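# Move the red box into the empty tray

## Task

Lift the red box out of the tray it starts in and set it down flat inside the tray that is empty. When done, every other box must still sit within its own tray, with none resting on a tray wall or sticking out over one.

## Robot and tools

Robot: two arms, left_arm and right_arm, each ending in an identical five-finger right hand (the hands are not mirrored, so every hand axis and number means the same on both). Scene frame: origin at table-top height, midway between the nominal bases; +x points out over the table, +y toward the left_arm side, +z up. Actual bases: left_arm at (-0.005, +0.505, +0.218) m, right_arm at (-0.057, -0.476, +0.218) m, turned very slightly about z. A post stands behind the arms. Cameras: cam_head_left, cam_head_right, cam_high (504x504), cam_left_wrist, cam_right_wrist (672x504).

Hand point: a spot fixed to the palm, 0.05 m in front of it and 0.15 m from the wrist flange. Its +z runs along straight fingers, +y out of the palm, +x across the palm away from the thumb. Straight fingertips reach 0.06-0.07 m past it along +z and lie 0.06 m toward -y. A bracket on the little-finger side of the wrist sticks out and can collide. With fingers level the wrist may hang well below the hand point and strike the table first.

The 28-number row (every moving call uses it, even if one arm moves): first left_arm, then right_arm, each with 14 numbers in this order: dx, dy, dz, rx, ry, rz, little, ring, middle, index, thumb_bend, thumb_turn, force_limit, speed. All in [-1, 1]. The six pose numbers are an offset, not a pose: measured from that arm's Hand target as it was when the action or call began, along the Hand target's own axes; 1.0 equals 0.6 m or 180 degrees, and rx, ry, rz form one rotation vector. Repeating an offset moves further. Six zeros means no new pose request. Finger numbers are absolute targets: +1 straight/open, -1 curled/closed; thumb_turn -1 puts the thumb opposite the fingers, +1 beside the palm. force_limit maps -1..+1 to about 0..10 N at the fingertip (0..15 N for the two thumb motors); speed rises from near zero at -1 to full at +0.48 and stays full above. To keep a hand unchanged, resend the last eight hand numbers you actually sent (if none yet, its hand_measured six plus hand_force_limit and hand_speed). For a caging grip turn the thumb in front (objects about 0.035-0.065 m thick); for gentle closing use speed -0.94 or lower. To grip harder, raise force_limit and send a target more closed than hand_measured.

Tools:
- execute_actions(actions, cameras): actions is a list of actions; each action is a list of 1 to 15 rows, one row per 1/30 s step, the last row held to fill 15 steps (0.5 s). Every row in an action is measured from the same start pose. An empty list returns state plus images.
- move(target, speed, blend, stop_force, zero, blocking, cameras): straight-line path for each hand point toward target, one row or up to 15 rows; every row's offsets count from the Hand targets at the move's start, not from the previous row. speed in m/s, 0.002-3.2 (default 0.25), one value or one per target; blend in m for rounding corners in a list; stop_force in N, 4-120, ends an arm's path when its wrist sensor feels that much push against the motion (not reliable while turning; with it, all rows need the same hand numbers and blocking=false is refused); zero (default true) re-zeroes before the move; blocking=false returns after about 0.5 s while the move continues. A move does not avoid obstacles and times out after 10 s.
- wait(seconds, cameras): 0-3600 s, sends nothing new.
- stop(cameras): brakes a running move.
- zoom_image(camera, region=[x0, y0, x1, y1]) in pixels of the latest image, at most 504 by 504.
- show_instructions(): reference pages.
- zero_wrist_force(arm): arm is "left_arm" or "right_arm".
- finished_scene(scene=1): ends the scene, irreversible; the goal must hold without the robot.

Results: end_effector_position (m) and end_effector_quat_wxyz in the scene frame, velocities (omitted when joints are still), Hand target (last commanded pose after clipping; the next offset counts from here, and the hand often rests slightly short), Joint positions and torques, hand_measured, hand_stopped_by (moving, target, force, stalled, fault) and hand_load_n (positive pushes a finger open; a lost grip shows as load near 0), Wrist force/torque in the hand's own axes plus the peak reading. A move adds a move: line: done, off_target, moving, held or fault, with limits=paced (pose clipped) or limits=held (steps withheld). Printed positions may be a few cm off. Orientation commands are clipped to 32 degrees from the measured one per step.

Cautions: do not drop the box even a few mm, release it only when still, and never let anything leave the table. Avoid hard hits and pushes; the arms are stiff, so a target even slightly beyond firm contact can trigger a fault. An arm stops for 10 s if a joint's contact torque reaches its limit (306, 306, 139, 50.2, 50.2, 50.2 N m from base) or outside force reaches roughly 150 N. Keep the arms apart and never close one hand on the other. Keep the wrist away from the first joint's axis. Long holding or stretched poses heat motors (MOTOR HOT at 70 °C, brakes at 85 °C). Loose objects may be nudged occasionally.

Each tool is called by a JSON object that holds its "method" and its "body".

Reference images:

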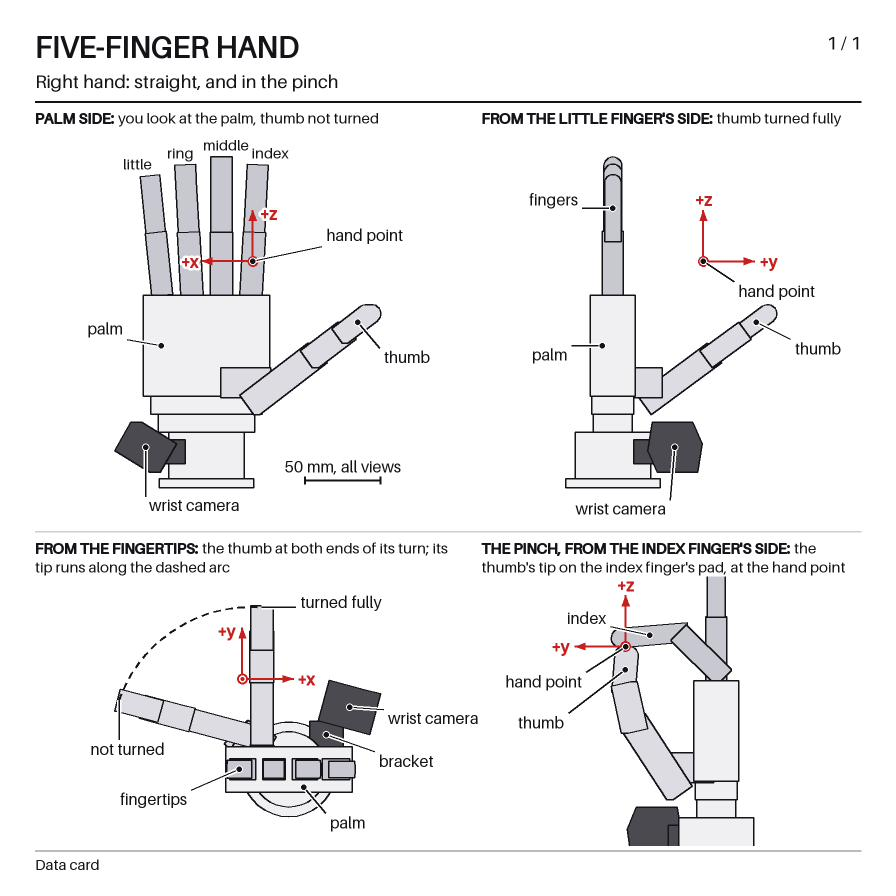

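## Session

{"method": "execute_actions", "body": {"actions": []}}

Scene clock: 0.00 s.
left_arm: end_effector_position=(+0.6411, +0.0341, +0.3507) hand_measured=(+1.000, +1.000, +1.000, +1.000, +1.000, +1.000) hand_load_n=(+0.0, +0.0, +0.0, +0.0, +0.0, +0.0) hand_stopped_by=(target, target, target, target, target, target) hand_force_limit=0.00 hand_speed=-0.80 end_effector_quat_wxyz=(+0.456, +0.830, -0.134, +0.292) | right_arm: end_effector_position=(+0.2472, -0.0578, +0.2986) hand_measured=(+1.000, +1.000, +1.000, +1.000, +1.000, +1.000) hand_load_n=(+0.0, +0.0, +0.0, +0.0, +0.0, +0.0) hand_stopped_by=(target, target, target, target, target, target) hand_force_limit=0.00 hand_speed=-0.80 end_effector_quat_wxyz=(-0.235, +0.895, -0.354, -0.135)
Joint positions: left_arm=[-0.615 -1.117 1.904 -0.298 2.063 0.975] | right_arm=[0.311 -1.231 2.086 0.621 1.03 -3.635]
Joint velocities: within noise
Joint torques (N m): no reading
Wrist force (N): no reading
Wrist torque (N m): no reading
Wrist force, peak (N): no reading
Hand target: left_arm +0.6411, +0.0341, +0.3507; +0.456, +0.830, -0.134, +0.292 | right_arm +0.2472, -0.0578, +0.2986; -0.235, +0.895, -0.354, -0.135

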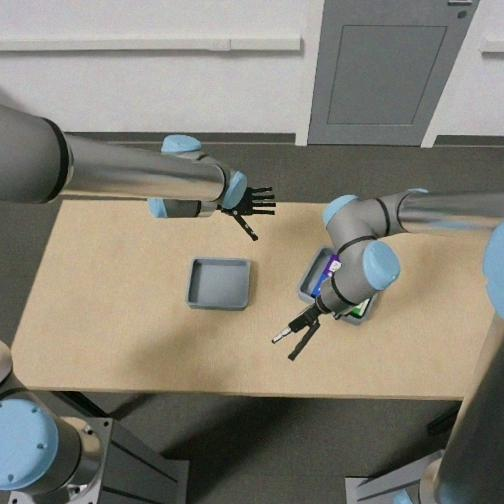

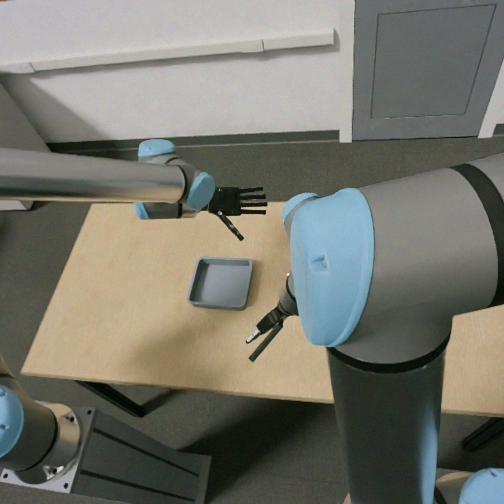

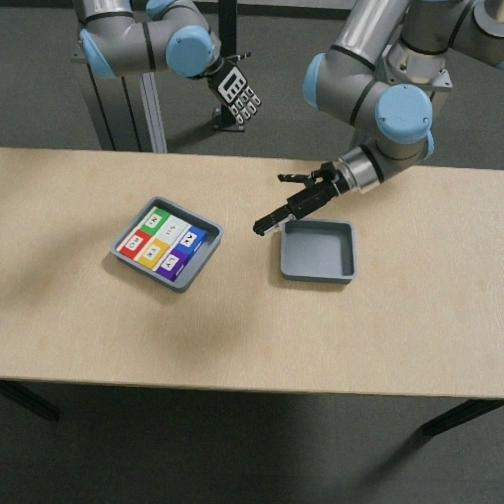

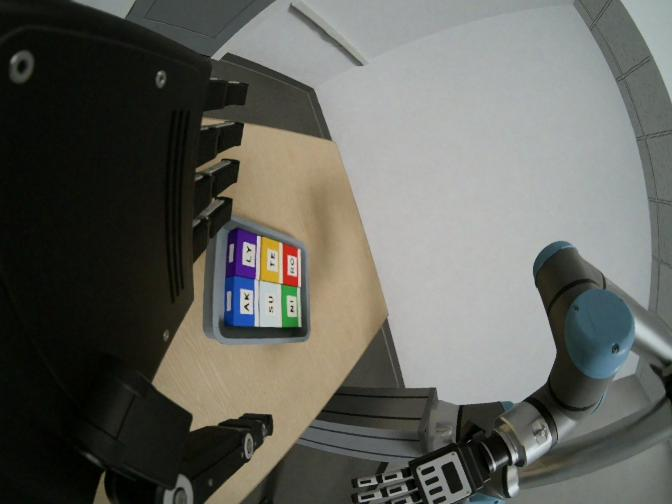

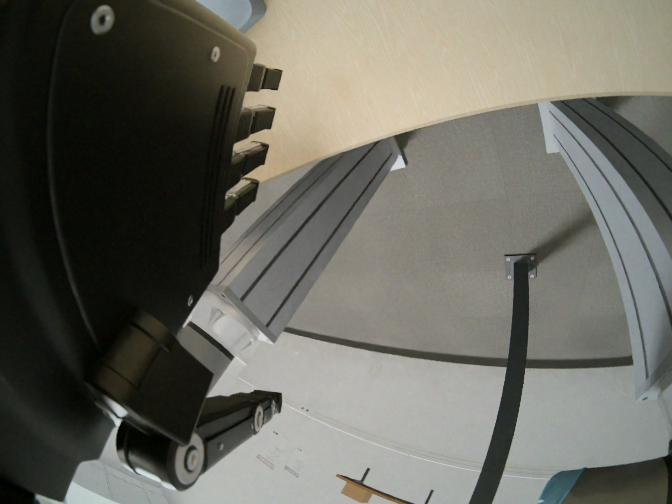

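{"method": "zoom_image", "body": {"camera": "cam_high", "region": [90, 170, 250, 310]}}

{"method": "zoom_image", "body": {"camera": "cam_head_left", "region": [170, 220, 400, 380]}}

{"method": "zoom_image", "body": {"camera": "cam_left_wrist", "region": [180, 200, 340, 360]}}

{"method": "zoom_image", "body": {"camera": "cam_high", "region": [200, 50, 450, 300]}}

Scaled by 3.150 from the camera's image (finer frame: 720x720).

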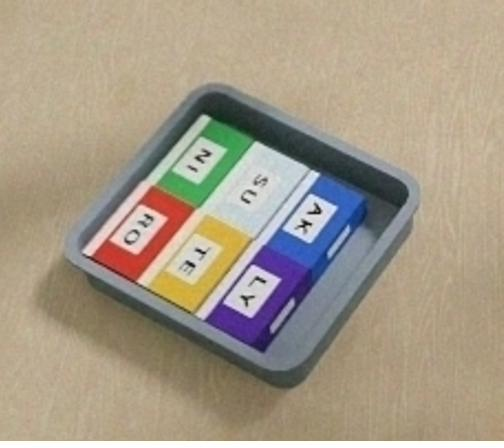

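Scaled by 2.191 from the camera's image (finer frame: 720x720).

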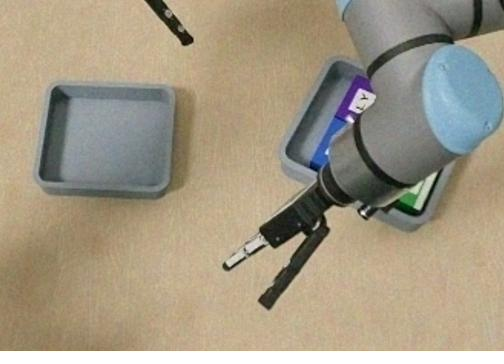

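Scaled by 3.150 from the camera's image (finer frame: 960x720).

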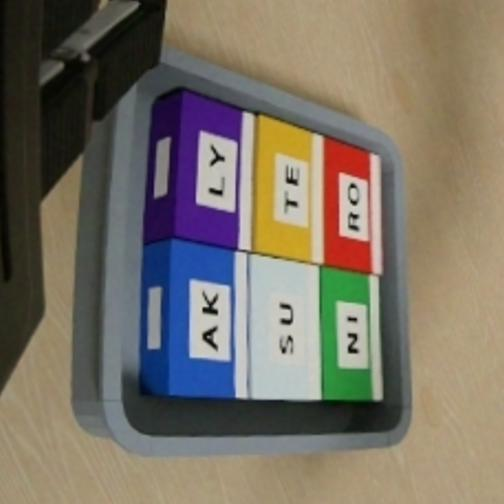

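Scaled by 2.016 from the camera's image (finer frame: 720x720).

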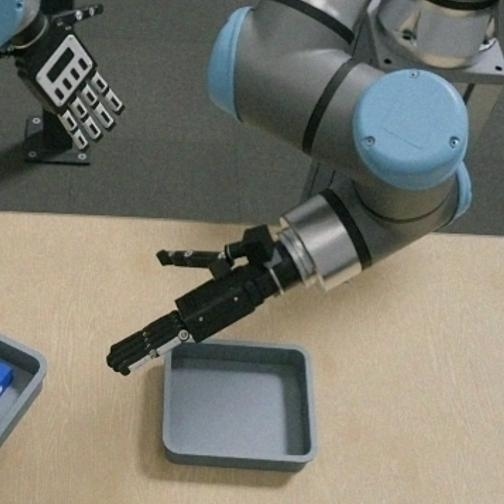

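{"method": "move", "body": {"target": [-0.0163,0.012,-0.408,0,0,0,1,1,1,1,1,1,0,-0.8,0.5077,-0.1755,-0.2755,-0.1186,0.1284,-0.0452,1,1,1,1,1,1,0,-0.8], "cameras": ["all"]}}

Scene clock: 80.30 s.
left_arm: end_effector_position=(+0.5410, +0.2342, +0.4510) hand_measured=(+1.000, +1.000, +1.000, +1.000, +1.000, +1.000) hand_load_n=(+0.0, +0.0, +0.0, +0.0, +0.0, +0.0) hand_stopped_by=(target, target, target, target, target, target) hand_force_limit=0.00 hand_speed=-0.80 end_effector_quat_wxyz=(+0.456, +0.830, -0.134, +0.292) | right_arm: end_effector_position=(+0.5501, -0.2495, +0.3498) hand_measured=(+1.000, +1.000, +1.000, +1.000, +1.000, +1.000) hand_load_n=(+0.0, +0.0, +0.0, +0.0, +0.0, +0.0) hand_stopped_by=(target, target, target, target, target, target) hand_force_limit=0.00 hand_speed=-0.80 end_effector_quat_wxyz=(+0.000, +0.954, -0.299, +0.000)
Joint positions: left_arm=[-0.379 -1.413 2.103 -0.12 2.267 1.119] | right_arm=[0.136 -1.008 1.56 1.018 1.571 -3.981]
Joint torques (N m): left_arm=[-6.21 -33.55 -44.86 -0.39 -1.56 -2.97] | right_arm=[17.55 -77.94 -38.58 0.3 0.85 1.09]
Wrist force (N): left_arm=[1.1 0.1 0.1] | right_arm=[-0.4 -0.5 0.3]
Wrist torque (N m): left_arm=[-0.03 -0.11 0.11] | right_arm=[-0.03 -0.06 0.01]
Wrist force, peak (N): left_arm=[0.3 -0.3 1.9] | right_arm=[2.2 -1.0 -0.2]
Hand target: left_arm +0.5411, +0.2341, +0.4510; +0.456, +0.830, -0.134, +0.292 | right_arm +0.5502, -0.2494, +0.3499; +0.000, +0.954, -0.299, +0.000
Off the commanded pose: left_arm 0.000 m, 0 deg | right_arm 0.000 m, 0 deg.
move: done

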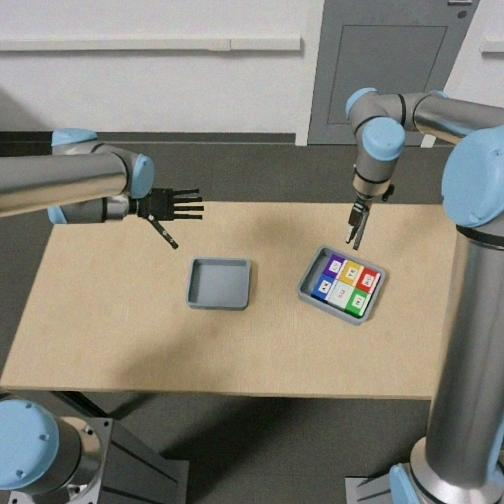

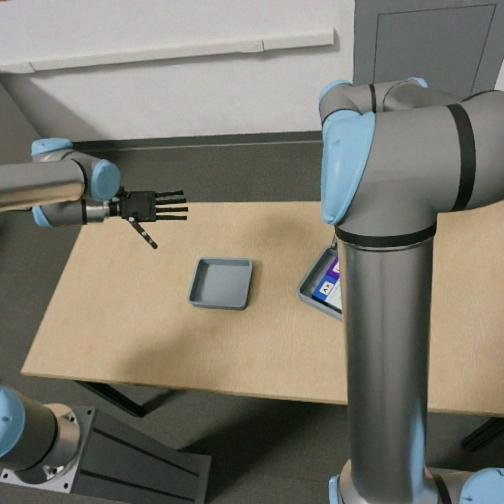

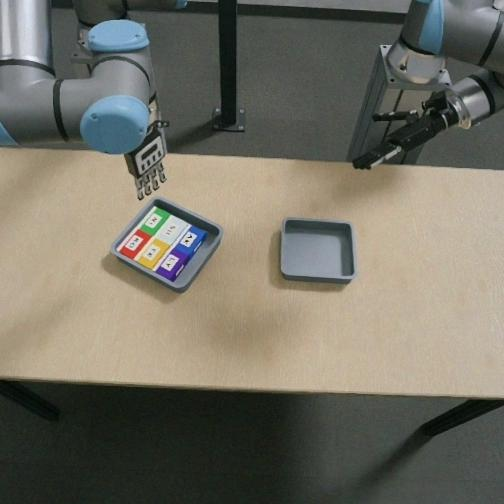

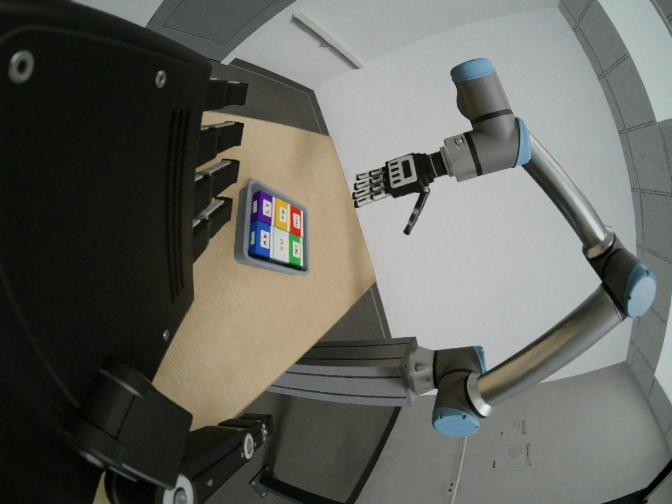

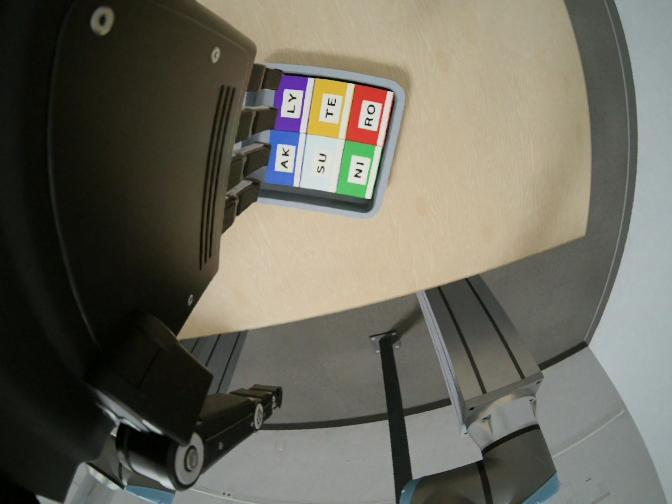

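{"method": "zoom_image", "body": {"camera": "cam_right_wrist", "region": [230, 40, 430, 240]}}

{"method": "zoom_image", "body": {"camera": "cam_high", "region": [90, 140, 240, 300]}}

{"method": "zoom_image", "body": {"camera": "cam_head_left", "region": [280, 190, 410, 340]}}

Scaled by 2.520 from the camera's image (finer frame: 960x720).

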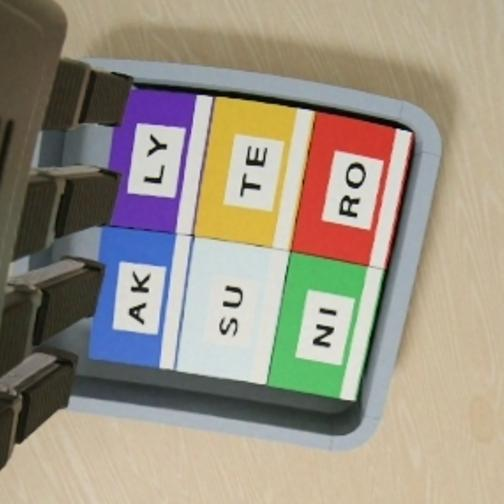

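Scaled by 3.150 from the camera's image (finer frame: 720x720).

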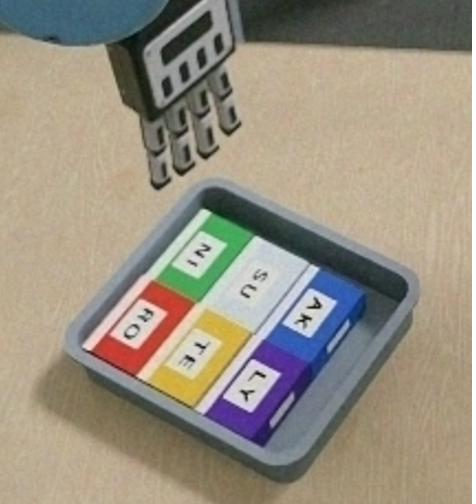

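Scaled by 3.360 from the camera's image (finer frame: 720x720).

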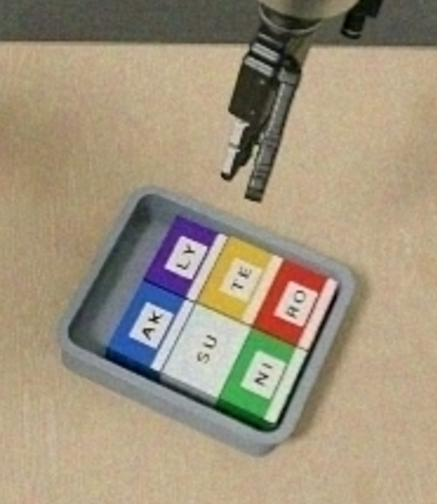

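{"method": "move", "body": {"target": [0,0,0,0,0,0,1,1,1,1,1,1,0,-0.8,0.12,-0.05,0.13,0,0,0,1,1,1,1,1,1,0,-0.8], "cameras": ["cam_right_wrist", "cam_high"]}}

{"method": "zoom_image", "body": {"camera": "cam_right_wrist", "region": [220, 40, 500, 320]}}

Scene clock: 111.93 s.
left_arm: end_effector_position=(+0.5411, +0.2341, +0.4510) hand_measured=(+1.000, +1.000, +1.000, +1.000, +1.000, +1.000) hand_load_n=(+0.0, +0.0, +0.0, +0.0, +0.0, +0.0) hand_stopped_by=(target, target, target, target, target, target) hand_force_limit=0.00 hand_speed=-0.80 end_effector_quat_wxyz=(+0.456, +0.830, -0.134, +0.292) | right_arm: end_effector_position=(+0.6266, -0.2660, +0.2720) hand_measured=(+1.000, +1.000, +1.000, +1.000, +1.000, +1.000) hand_load_n=(+0.0, +0.0, +0.0, +0.0, +0.0, +0.0) hand_stopped_by=(target, target, target, target, target, target) hand_force_limit=0.00 hand_speed=-0.80 end_effector_quat_wxyz=(+0.000, +0.954, -0.299, +0.001)
Joint positions: left_arm=[-0.379 -1.413 2.103 -0.12 2.267 1.119] | right_arm=[0.103 -0.845 1.434 0.981 1.571 -4.015]
Joint torques (N m): left_arm=[-19.89 -24.77 -44.43 1.04 -2.04 -2.91] | right_arm=[16.47 -75.54 -32.45 7.1 -1.46 2.26]
Wrist force (N): left_arm=[1.2 -0.3 0.1] | right_arm=[-0.4 -0.9 0.2]
Wrist torque (N m): left_arm=[-0.09 -0.12 0.09] | right_arm=[-0.07 -0.04 0.17]
Wrist force, peak (N): left_arm=[1.4 0.3 -0.1] | right_arm=[1.5 -0.9 2.5]
Hand target: left_arm +0.5411, +0.2341, +0.4510; +0.456, +0.830, -0.134, +0.292 | right_arm +0.6265, -0.2659, +0.2720; +0.000, +0.954, -0.299, +0.000
Off the commanded pose: left_arm 0.000 m, 0 deg | right_arm 0.000 m, 0 deg.
move: done
Images, in order (width x height): cam_high 504x504, cam_right_wrist 672x504.

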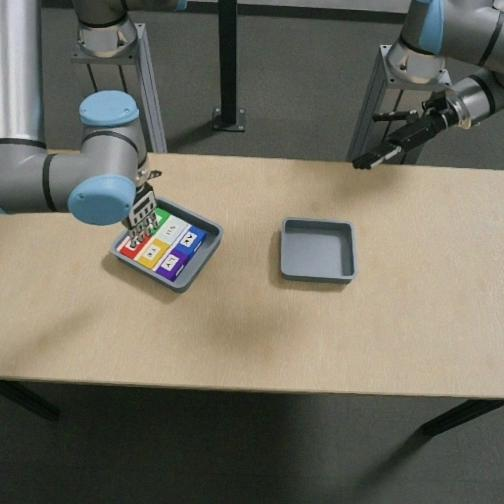

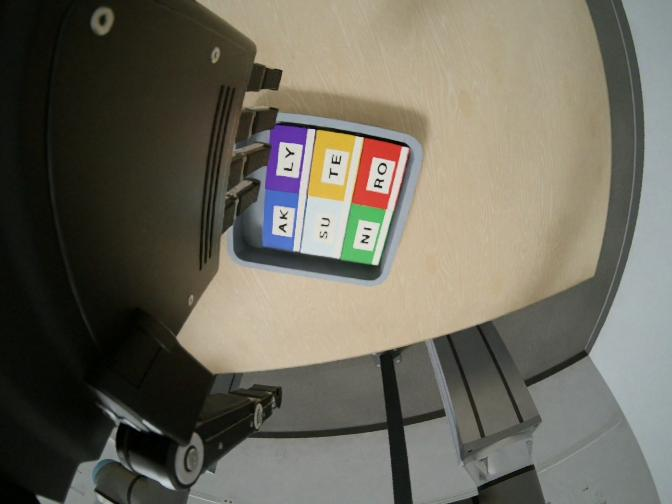

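Scaled by 1.800 from the camera's image (finer frame: 960x720).

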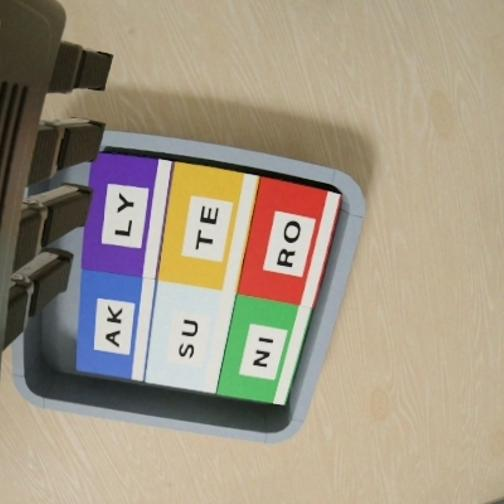

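{"method": "zoom_image", "body": {"camera": "cam_high", "region": [90, 150, 250, 310]}}

Scaled by 3.150 from the camera's image (finer frame: 720x720).

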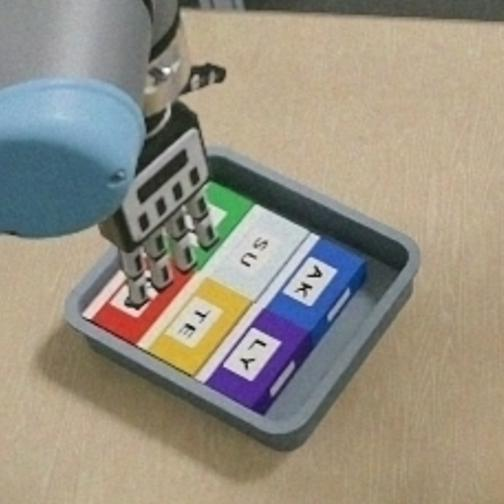

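{"method": "move", "body": {"target": [0,0,0,0,0,0,1,1,1,1,1,1,0,-0.8,0,0,0.183,0,0,0,1,1,1,1,1,1,0,-0.8], "cameras": ["cam_right_wrist", "cam_high", "cam_head_left"]}}

{"method": "zoom_image", "body": {"camera": "cam_high", "region": [90, 150, 250, 310]}}

{"method": "zoom_image", "body": {"camera": "cam_head_left", "region": [280, 220, 400, 340]}}

{"method": "zoom_image", "body": {"camera": "cam_right_wrist", "region": [200, 60, 480, 340]}}

Scene clock: 138.17 s.
left_arm: end_effector_position=(+0.5411, +0.2341, +0.4510) hand_measured=(+1.000, +1.000, +1.000, +1.000, +1.000, +1.000) hand_load_n=(+0.0, +0.5, +0.5, +0.0, +0.0, +0.0) hand_stopped_by=(target, target, target, target, target, target) hand_force_limit=0.00 hand_speed=-0.80 end_effector_quat_wxyz=(+0.456, +0.830, -0.134, +0.292) | right_arm: end_effector_position=(+0.6266, -0.2659, +0.1622) hand_measured=(+1.000, +1.000, +1.000, +1.000, +1.000, +1.000) hand_load_n=(+0.0, +0.0, +0.0, +0.0, +0.0, +0.0) hand_stopped_by=(target, target, target, target, target, target) hand_force_limit=0.00 hand_speed=-0.80 end_effector_quat_wxyz=(+0.000, +0.954, -0.299, +0.000)
Joint positions: left_arm=[-0.379 -1.413 2.103 -0.12 2.267 1.119] | right_arm=[0.103 -0.735 1.461 0.843 1.571 -4.015]
Joint torques (N m): left_arm=[-19.72 -25.12 -44.96 0.98 -1.98 -2.84] | right_arm=[6.27 -83.9 -36.39 4.5 -1.84 0.26]
Wrist force (N): left_arm=[0.9 0.1 0.5] | right_arm=[-0.7 -0.3 0.3]
Wrist torque (N m): left_arm=[-0.05 -0.10 0.10] | right_arm=[0.01 0.00 0.16]
Wrist force, peak (N): left_arm=[1.5 0.4 0.0] | right_arm=[-0.6 -0.6 3.1]
Hand target: left_arm +0.5411, +0.2341, +0.4510; +0.456, +0.830, -0.134, +0.292 | right_arm +0.6266, -0.2659, +0.1622; +0.000, +0.954, -0.299, +0.000
Off the commanded pose: left_arm 0.000 m, 0 deg | right_arm 0.000 m, 0 deg.
move: done
Images, in order (width x height): cam_head_left 504x504, cam_high 504x504, cam_right_wrist 672x504.

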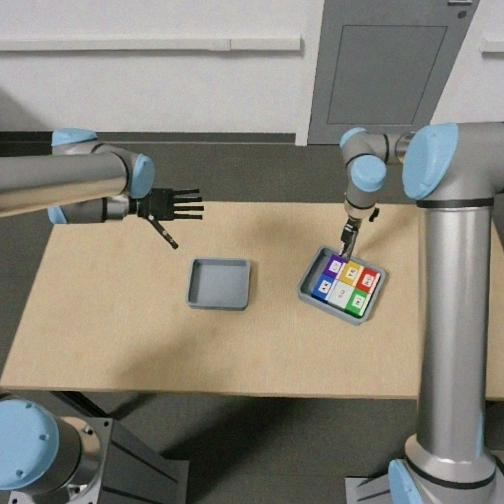

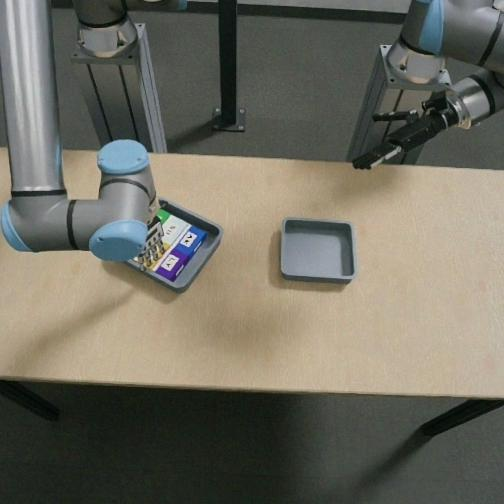

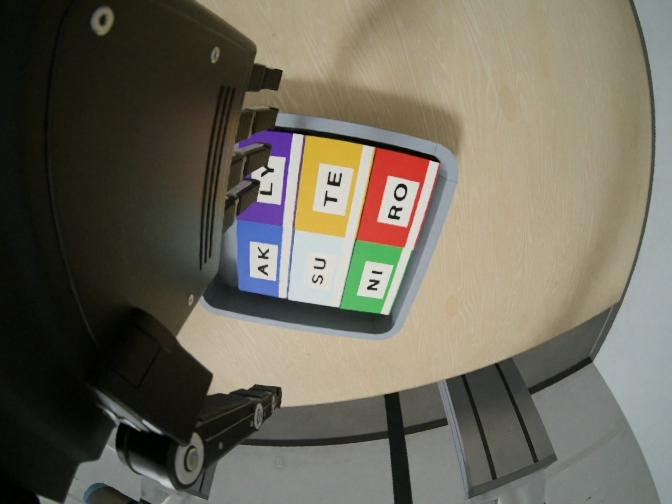

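Scaled by 3.150 from the camera's image (finer frame: 720x720).

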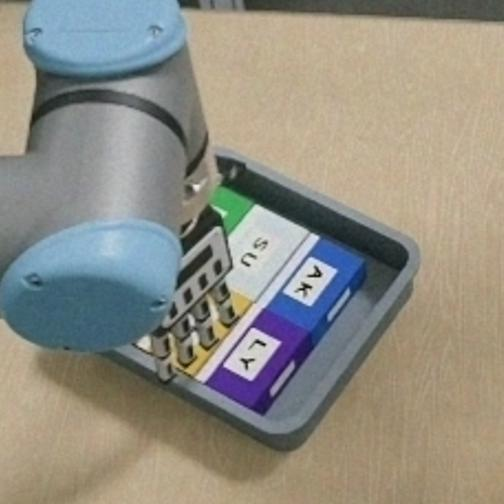

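Scaled by 4.200 from the camera's image (finer frame: 720x720).

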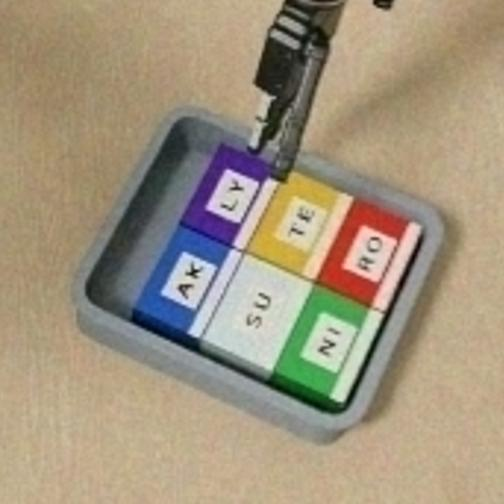

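Scaled by 1.800 from the camera's image (finer frame: 960x720).

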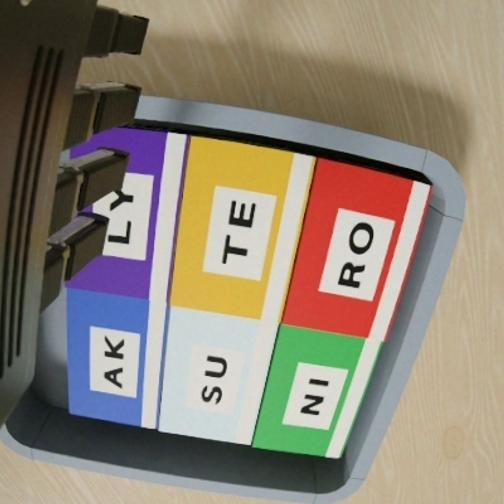

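{"method": "move", "body": {"target": [-0.0163,0.012,-0.408,0,0,0,1,1,1,1,1,1,0,-0.8,0,0,-0.05,0,0,0,-1,-1,-1,1,1,1,0,0], "cameras": ["cam_right_wrist", "cam_high", "cam_head_left", "cam_head_right"]}}

{"method": "zoom_image", "body": {"camera": "cam_high", "region": [90, 150, 250, 310]}}

{"method": "zoom_image", "body": {"camera": "cam_head_left", "region": [280, 220, 400, 340]}}

Scene clock: 237.97 s.
left_arm: end_effector_position=(+0.4412, +0.4341, +0.5513) hand_measured=(+1.000, +1.000, +1.000, +1.000, +1.000, +1.000) hand_load_n=(+0.0, +0.0, +0.0, +0.0, +0.0, +0.0) hand_stopped_by=(target, target, target, target, target, target) hand_force_limit=0.00 hand_speed=-0.80 end_effector_quat_wxyz=(+0.456, +0.830, -0.134, +0.292) | right_arm: end_effector_position=(+0.6267, -0.2659, +0.1923) hand_measured=(-1.000, -1.000, -1.000, +1.000, +1.000, +1.000) hand_load_n=(+0.0, +0.0, +0.0, +0.0, +0.0, +0.0) hand_stopped_by=(target, target, target, target, target, target) hand_force_limit=0.00 hand_speed=0.00 end_effector_quat_wxyz=(+0.000, +0.954, -0.299, +0.001)
Joint positions: left_arm=[0.032 -1.549 2.094 0.343 2.579 1.535] | right_arm=[0.103 -0.767 1.457 0.879 1.571 -4.015]
Joint torques (N m): left_arm=[12.91 -48.99 -24.64 4.06 1.42 3.16] | right_arm=[-4.62 -70.99 -31.98 0.02 -0.67 -2.22]
Wrist force (N): left_arm=[0.4 0.1 -0.2] | right_arm=[0.2 -0.3 0.5]
Wrist torque (N m): left_arm=[-0.03 -0.05 0.08] | right_arm=[0.00 -0.15 0.21]
Wrist force, peak (N): left_arm=[0.5 0.3 -2.7] | right_arm=[-0.7 -0.8 0.8]
Hand target: left_arm +0.4411, +0.4342, +0.5513; +0.456, +0.830, -0.134, +0.292 | right_arm +0.6266, -0.2659, +0.1922; +0.000, +0.954, -0.299, +0.000
Off the commanded pose: left_arm 0.000 m, 0 deg | right_arm 0.000 m, 0 deg.
move: done
Images, in order (width x height): cam_head_left 504x504, cam_head_right 504x504, cam_high 504x504, cam_right_wrist 672x504.

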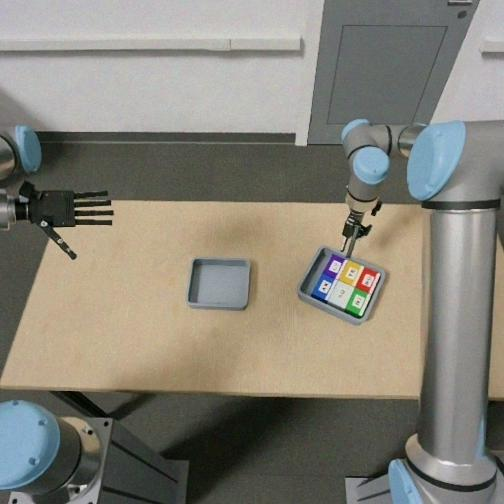

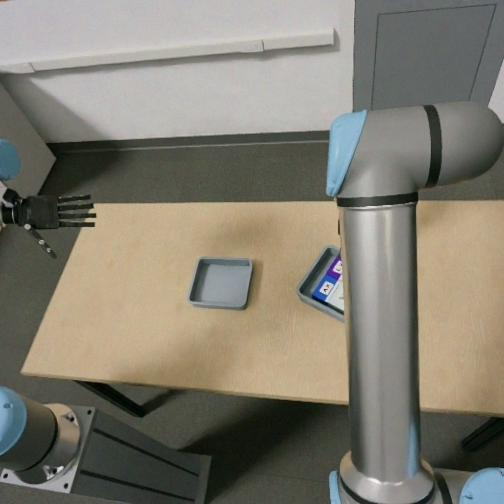

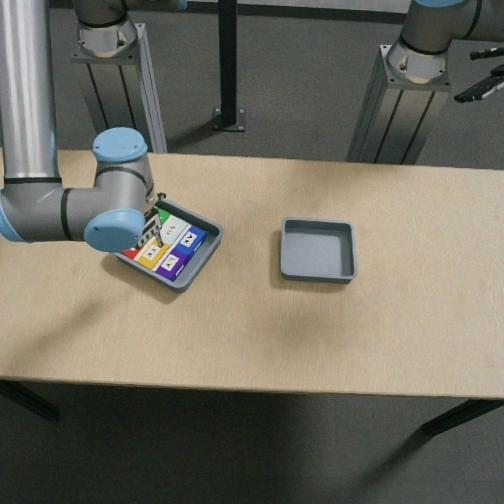

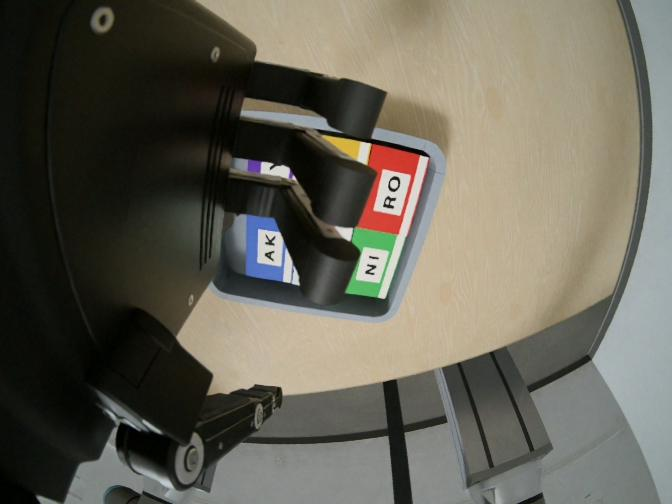

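Scaled by 3.150 from the camera's image (finer frame: 720x720).

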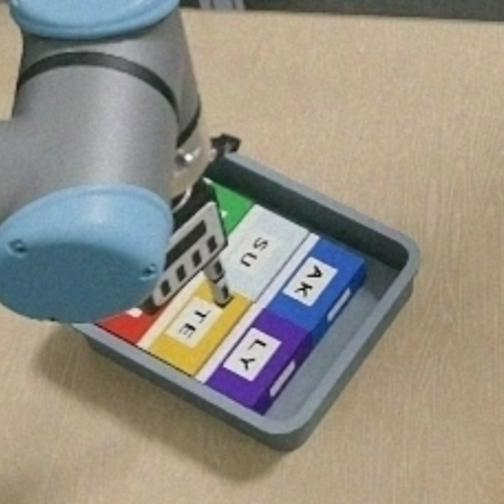

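Scaled by 4.200 from the camera's image (finer frame: 720x720).

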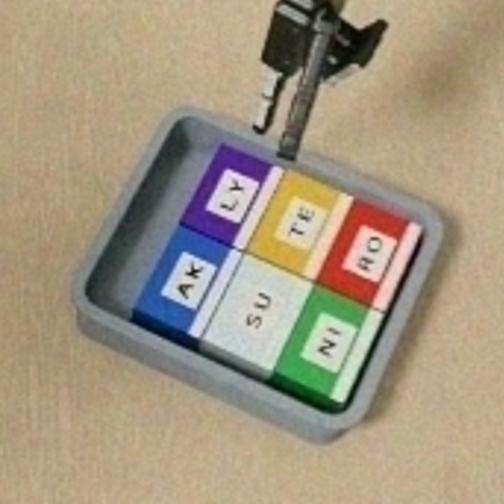

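{"method": "zoom_image", "body": {"camera": "cam_high", "region": [150, 220, 230, 300]}}

{"method": "zoom_image", "body": {"camera": "cam_high", "region": [270, 200, 370, 300]}}

Scaled by 6.300 from the camera's image (finer frame: 720x720).

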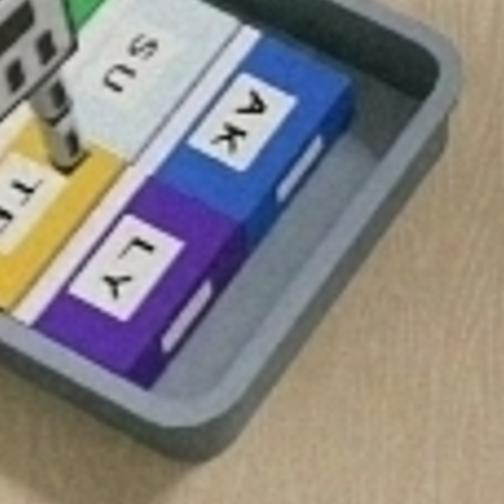

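Scaled by 5.040 from the camera's image (finer frame: 720x720).

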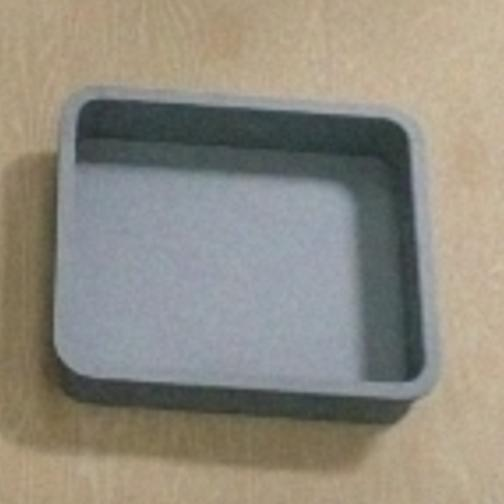

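{"method": "move", "body": {"target": [0,0,0,0,0,0,1,1,1,1,1,1,0,-0.8,-0.015,0.0775,0.1133,0,0,0,-1,-1,-1,1,1,1,0,0], "cameras": ["cam_right_wrist", "cam_high", "cam_head_left"], "speed": 0.12}}

{"method": "zoom_image", "body": {"camera": "cam_high", "region": [100, 190, 230, 300]}}

{"method": "zoom_image", "body": {"camera": "cam_head_left", "region": [280, 220, 400, 340]}}

Scene clock: 281.03 s.
left_arm: end_effector_position=(+0.4411, +0.4342, +0.5513) hand_measured=(+1.000, +1.000, +1.000, +1.000, +1.000, +1.000) hand_load_n=(+0.0, +0.0, +0.0, +0.0, +0.0, +0.0) hand_stopped_by=(target, target, target, target, target, target) hand_force_limit=0.00 hand_speed=-0.80 end_effector_quat_wxyz=(+0.456, +0.830, -0.134, +0.292) | right_arm: end_effector_position=(+0.5927, -0.2991, +0.1240) hand_measured=(-1.000, -1.000, -1.000, +1.000, +1.000, +1.000) hand_load_n=(+0.0, +0.0, +0.0, +0.0, -0.5, +0.0) hand_stopped_by=(target, target, target, target, target, target) hand_force_limit=0.00 hand_speed=0.00 end_effector_quat_wxyz=(+0.000, +0.954, -0.299, +0.000)
Joint positions: left_arm=[0.032 -1.549 2.094 0.344 2.579 1.535] | right_arm=[0.061 -0.741 1.569 0.742 1.571 -4.056]
Joint torques (N m): left_arm=[16.13 -54.09 -24.63 4.52 5.34 4.03] | right_arm=[16.46 -100.21 -34 6.77 0.21 2.25]
Wrist force (N): left_arm=[0.5 0.1 -0.2] | right_arm=[0.1 -0.8 0.1]
Wrist torque (N m): left_arm=[-0.02 -0.07 0.04] | right_arm=[-0.04 -0.12 0.20]
Wrist force, peak (N): left_arm=[1.0 -0.1 -0.3] | right_arm=[-0.6 0.3 1.6]
Hand target: left_arm +0.4411, +0.4342, +0.5513; +0.456, +0.830, -0.134, +0.292 | right_arm +0.5928, -0.2989, +0.1241; +0.000, +0.954, -0.299, +0.000
Off the commanded pose: left_arm 0.000 m, 0 deg | right_arm 0.000 m, 0 deg.
move: done
Images, in order (width x height): cam_head_left 504x504, cam_high 504x504, cam_right_wrist 672x504.

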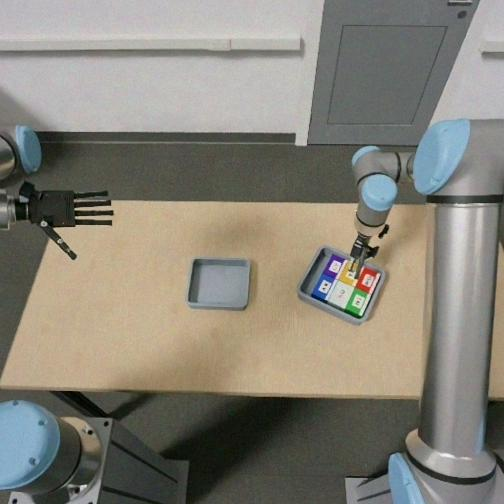

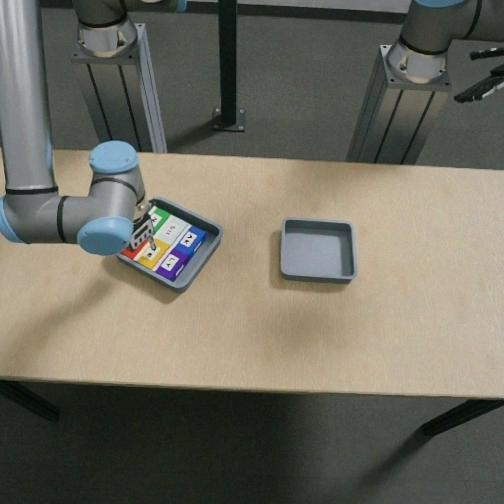

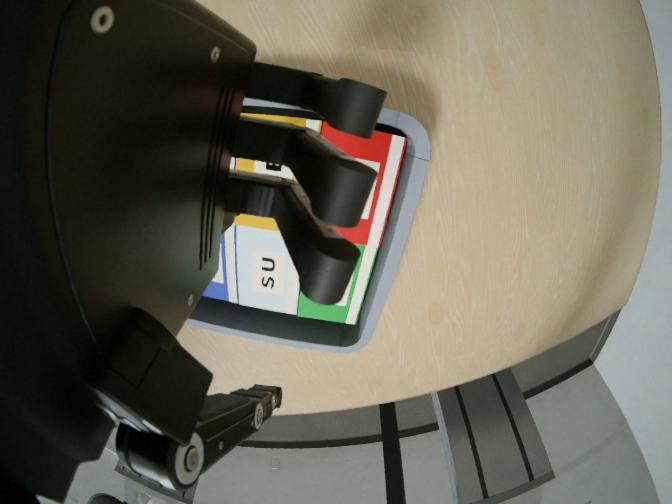

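Scaled by 3.877 from the camera's image (finer frame: 720x720).

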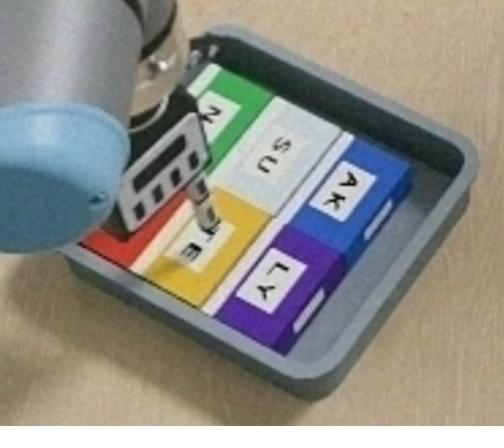

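Scaled by 4.200 from the camera's image (finer frame: 720x720).

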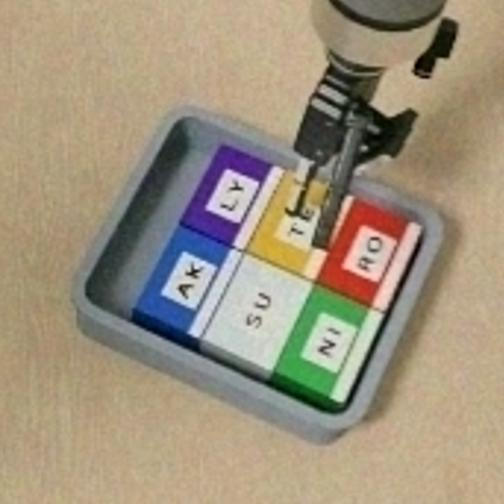

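{"method": "move", "body": {"target": [0,0,0,0,0,0,1,1,1,1,1,1,0,-0.8,0,0,0.075,0,0,0,-1,-1,-1,1,1,1,0,0], "cameras": ["cam_high", "cam_head_left"], "speed": 0.01, "stop_force": 6}}

{"method": "zoom_image", "body": {"camera": "cam_high", "region": [100, 190, 230, 300]}}

{"method": "zoom_image", "body": {"camera": "cam_head_left", "region": [280, 220, 400, 340]}}

Scene clock: 293.93 s.
left_arm: end_effector_position=(+0.4411, +0.4342, +0.5513) hand_measured=(+1.000, +1.000, +1.000, +1.000, +1.000, +1.000) hand_load_n=(+0.0, +0.0, +0.0, +0.0, +0.0, +0.0) hand_stopped_by=(target, target, target, target, target, target) hand_force_limit=0.00 hand_speed=-0.80 end_effector_quat_wxyz=(+0.456, +0.830, -0.134, +0.292) | right_arm: end_effector_position=(+0.5928, -0.2989, +0.1044) hand_measured=(-1.000, -1.000, -1.000, +1.000, +1.000, +1.000) hand_load_n=(+0.0, +0.0, +0.0, +0.0, +0.0, +0.5) hand_stopped_by=(target, target, target, target, target, target) hand_force_limit=0.00 hand_speed=0.00 end_effector_quat_wxyz=(+0.000, +0.954, -0.299, +0.000)
Joint positions: left_arm=[0.032 -1.549 2.094 0.344 2.579 1.535] | right_arm=[0.061 -0.718 1.568 0.719 1.571 -4.056]
Joint torques (N m): left_arm=[17.02 -51.53 -27.55 4.77 5.3 3.75] | right_arm=[15.43 -94.76 -14.64 5.75 -1.97 2.23]
Wrist force (N): left_arm=[0.3 0.3 0.1] | right_arm=[-0.9 -0.5 -7.3]
Wrist torque (N m): left_arm=[-0.02 -0.04 0.03] | right_arm=[0.46 -0.12 0.13]
Wrist force, peak (N): left_arm=[1.0 0.0 -0.7] | right_arm=[-1.1 -0.3 -13.8]
Hand target: left_arm +0.4411, +0.4342, +0.5513; +0.456, +0.830, -0.134, +0.292 | right_arm +0.5928, -0.2989, +0.1044; +0.000, +0.954, -0.299, +0.000 (not the last commanded pose)
Off the commanded pose: left_arm 0.000 m, 0 deg | right_arm 0.025 m, 0 deg.
move: contact (right_arm)
Images, in order (width x height): cam_head_left 504x504, cam_high 504x504.

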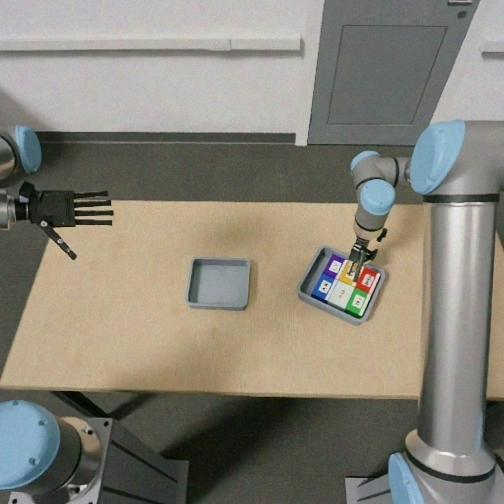

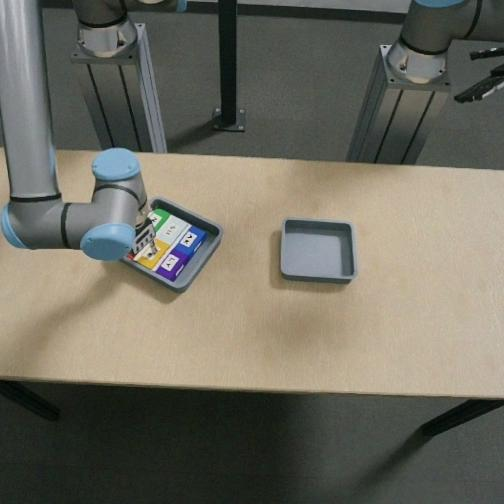

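Scaled by 3.877 from the camera's image (finer frame: 720x720).

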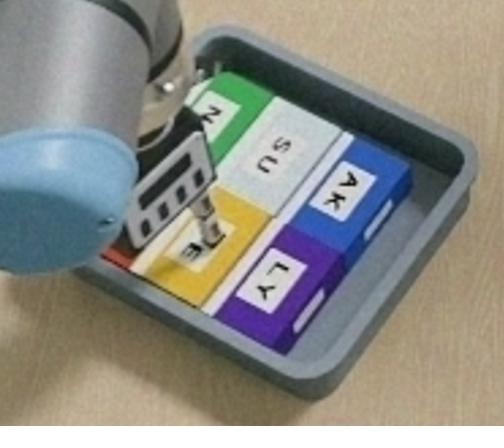

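Scaled by 4.200 from the camera's image (finer frame: 720x720).

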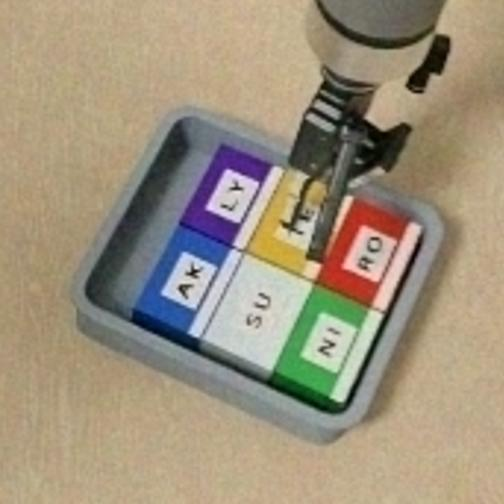

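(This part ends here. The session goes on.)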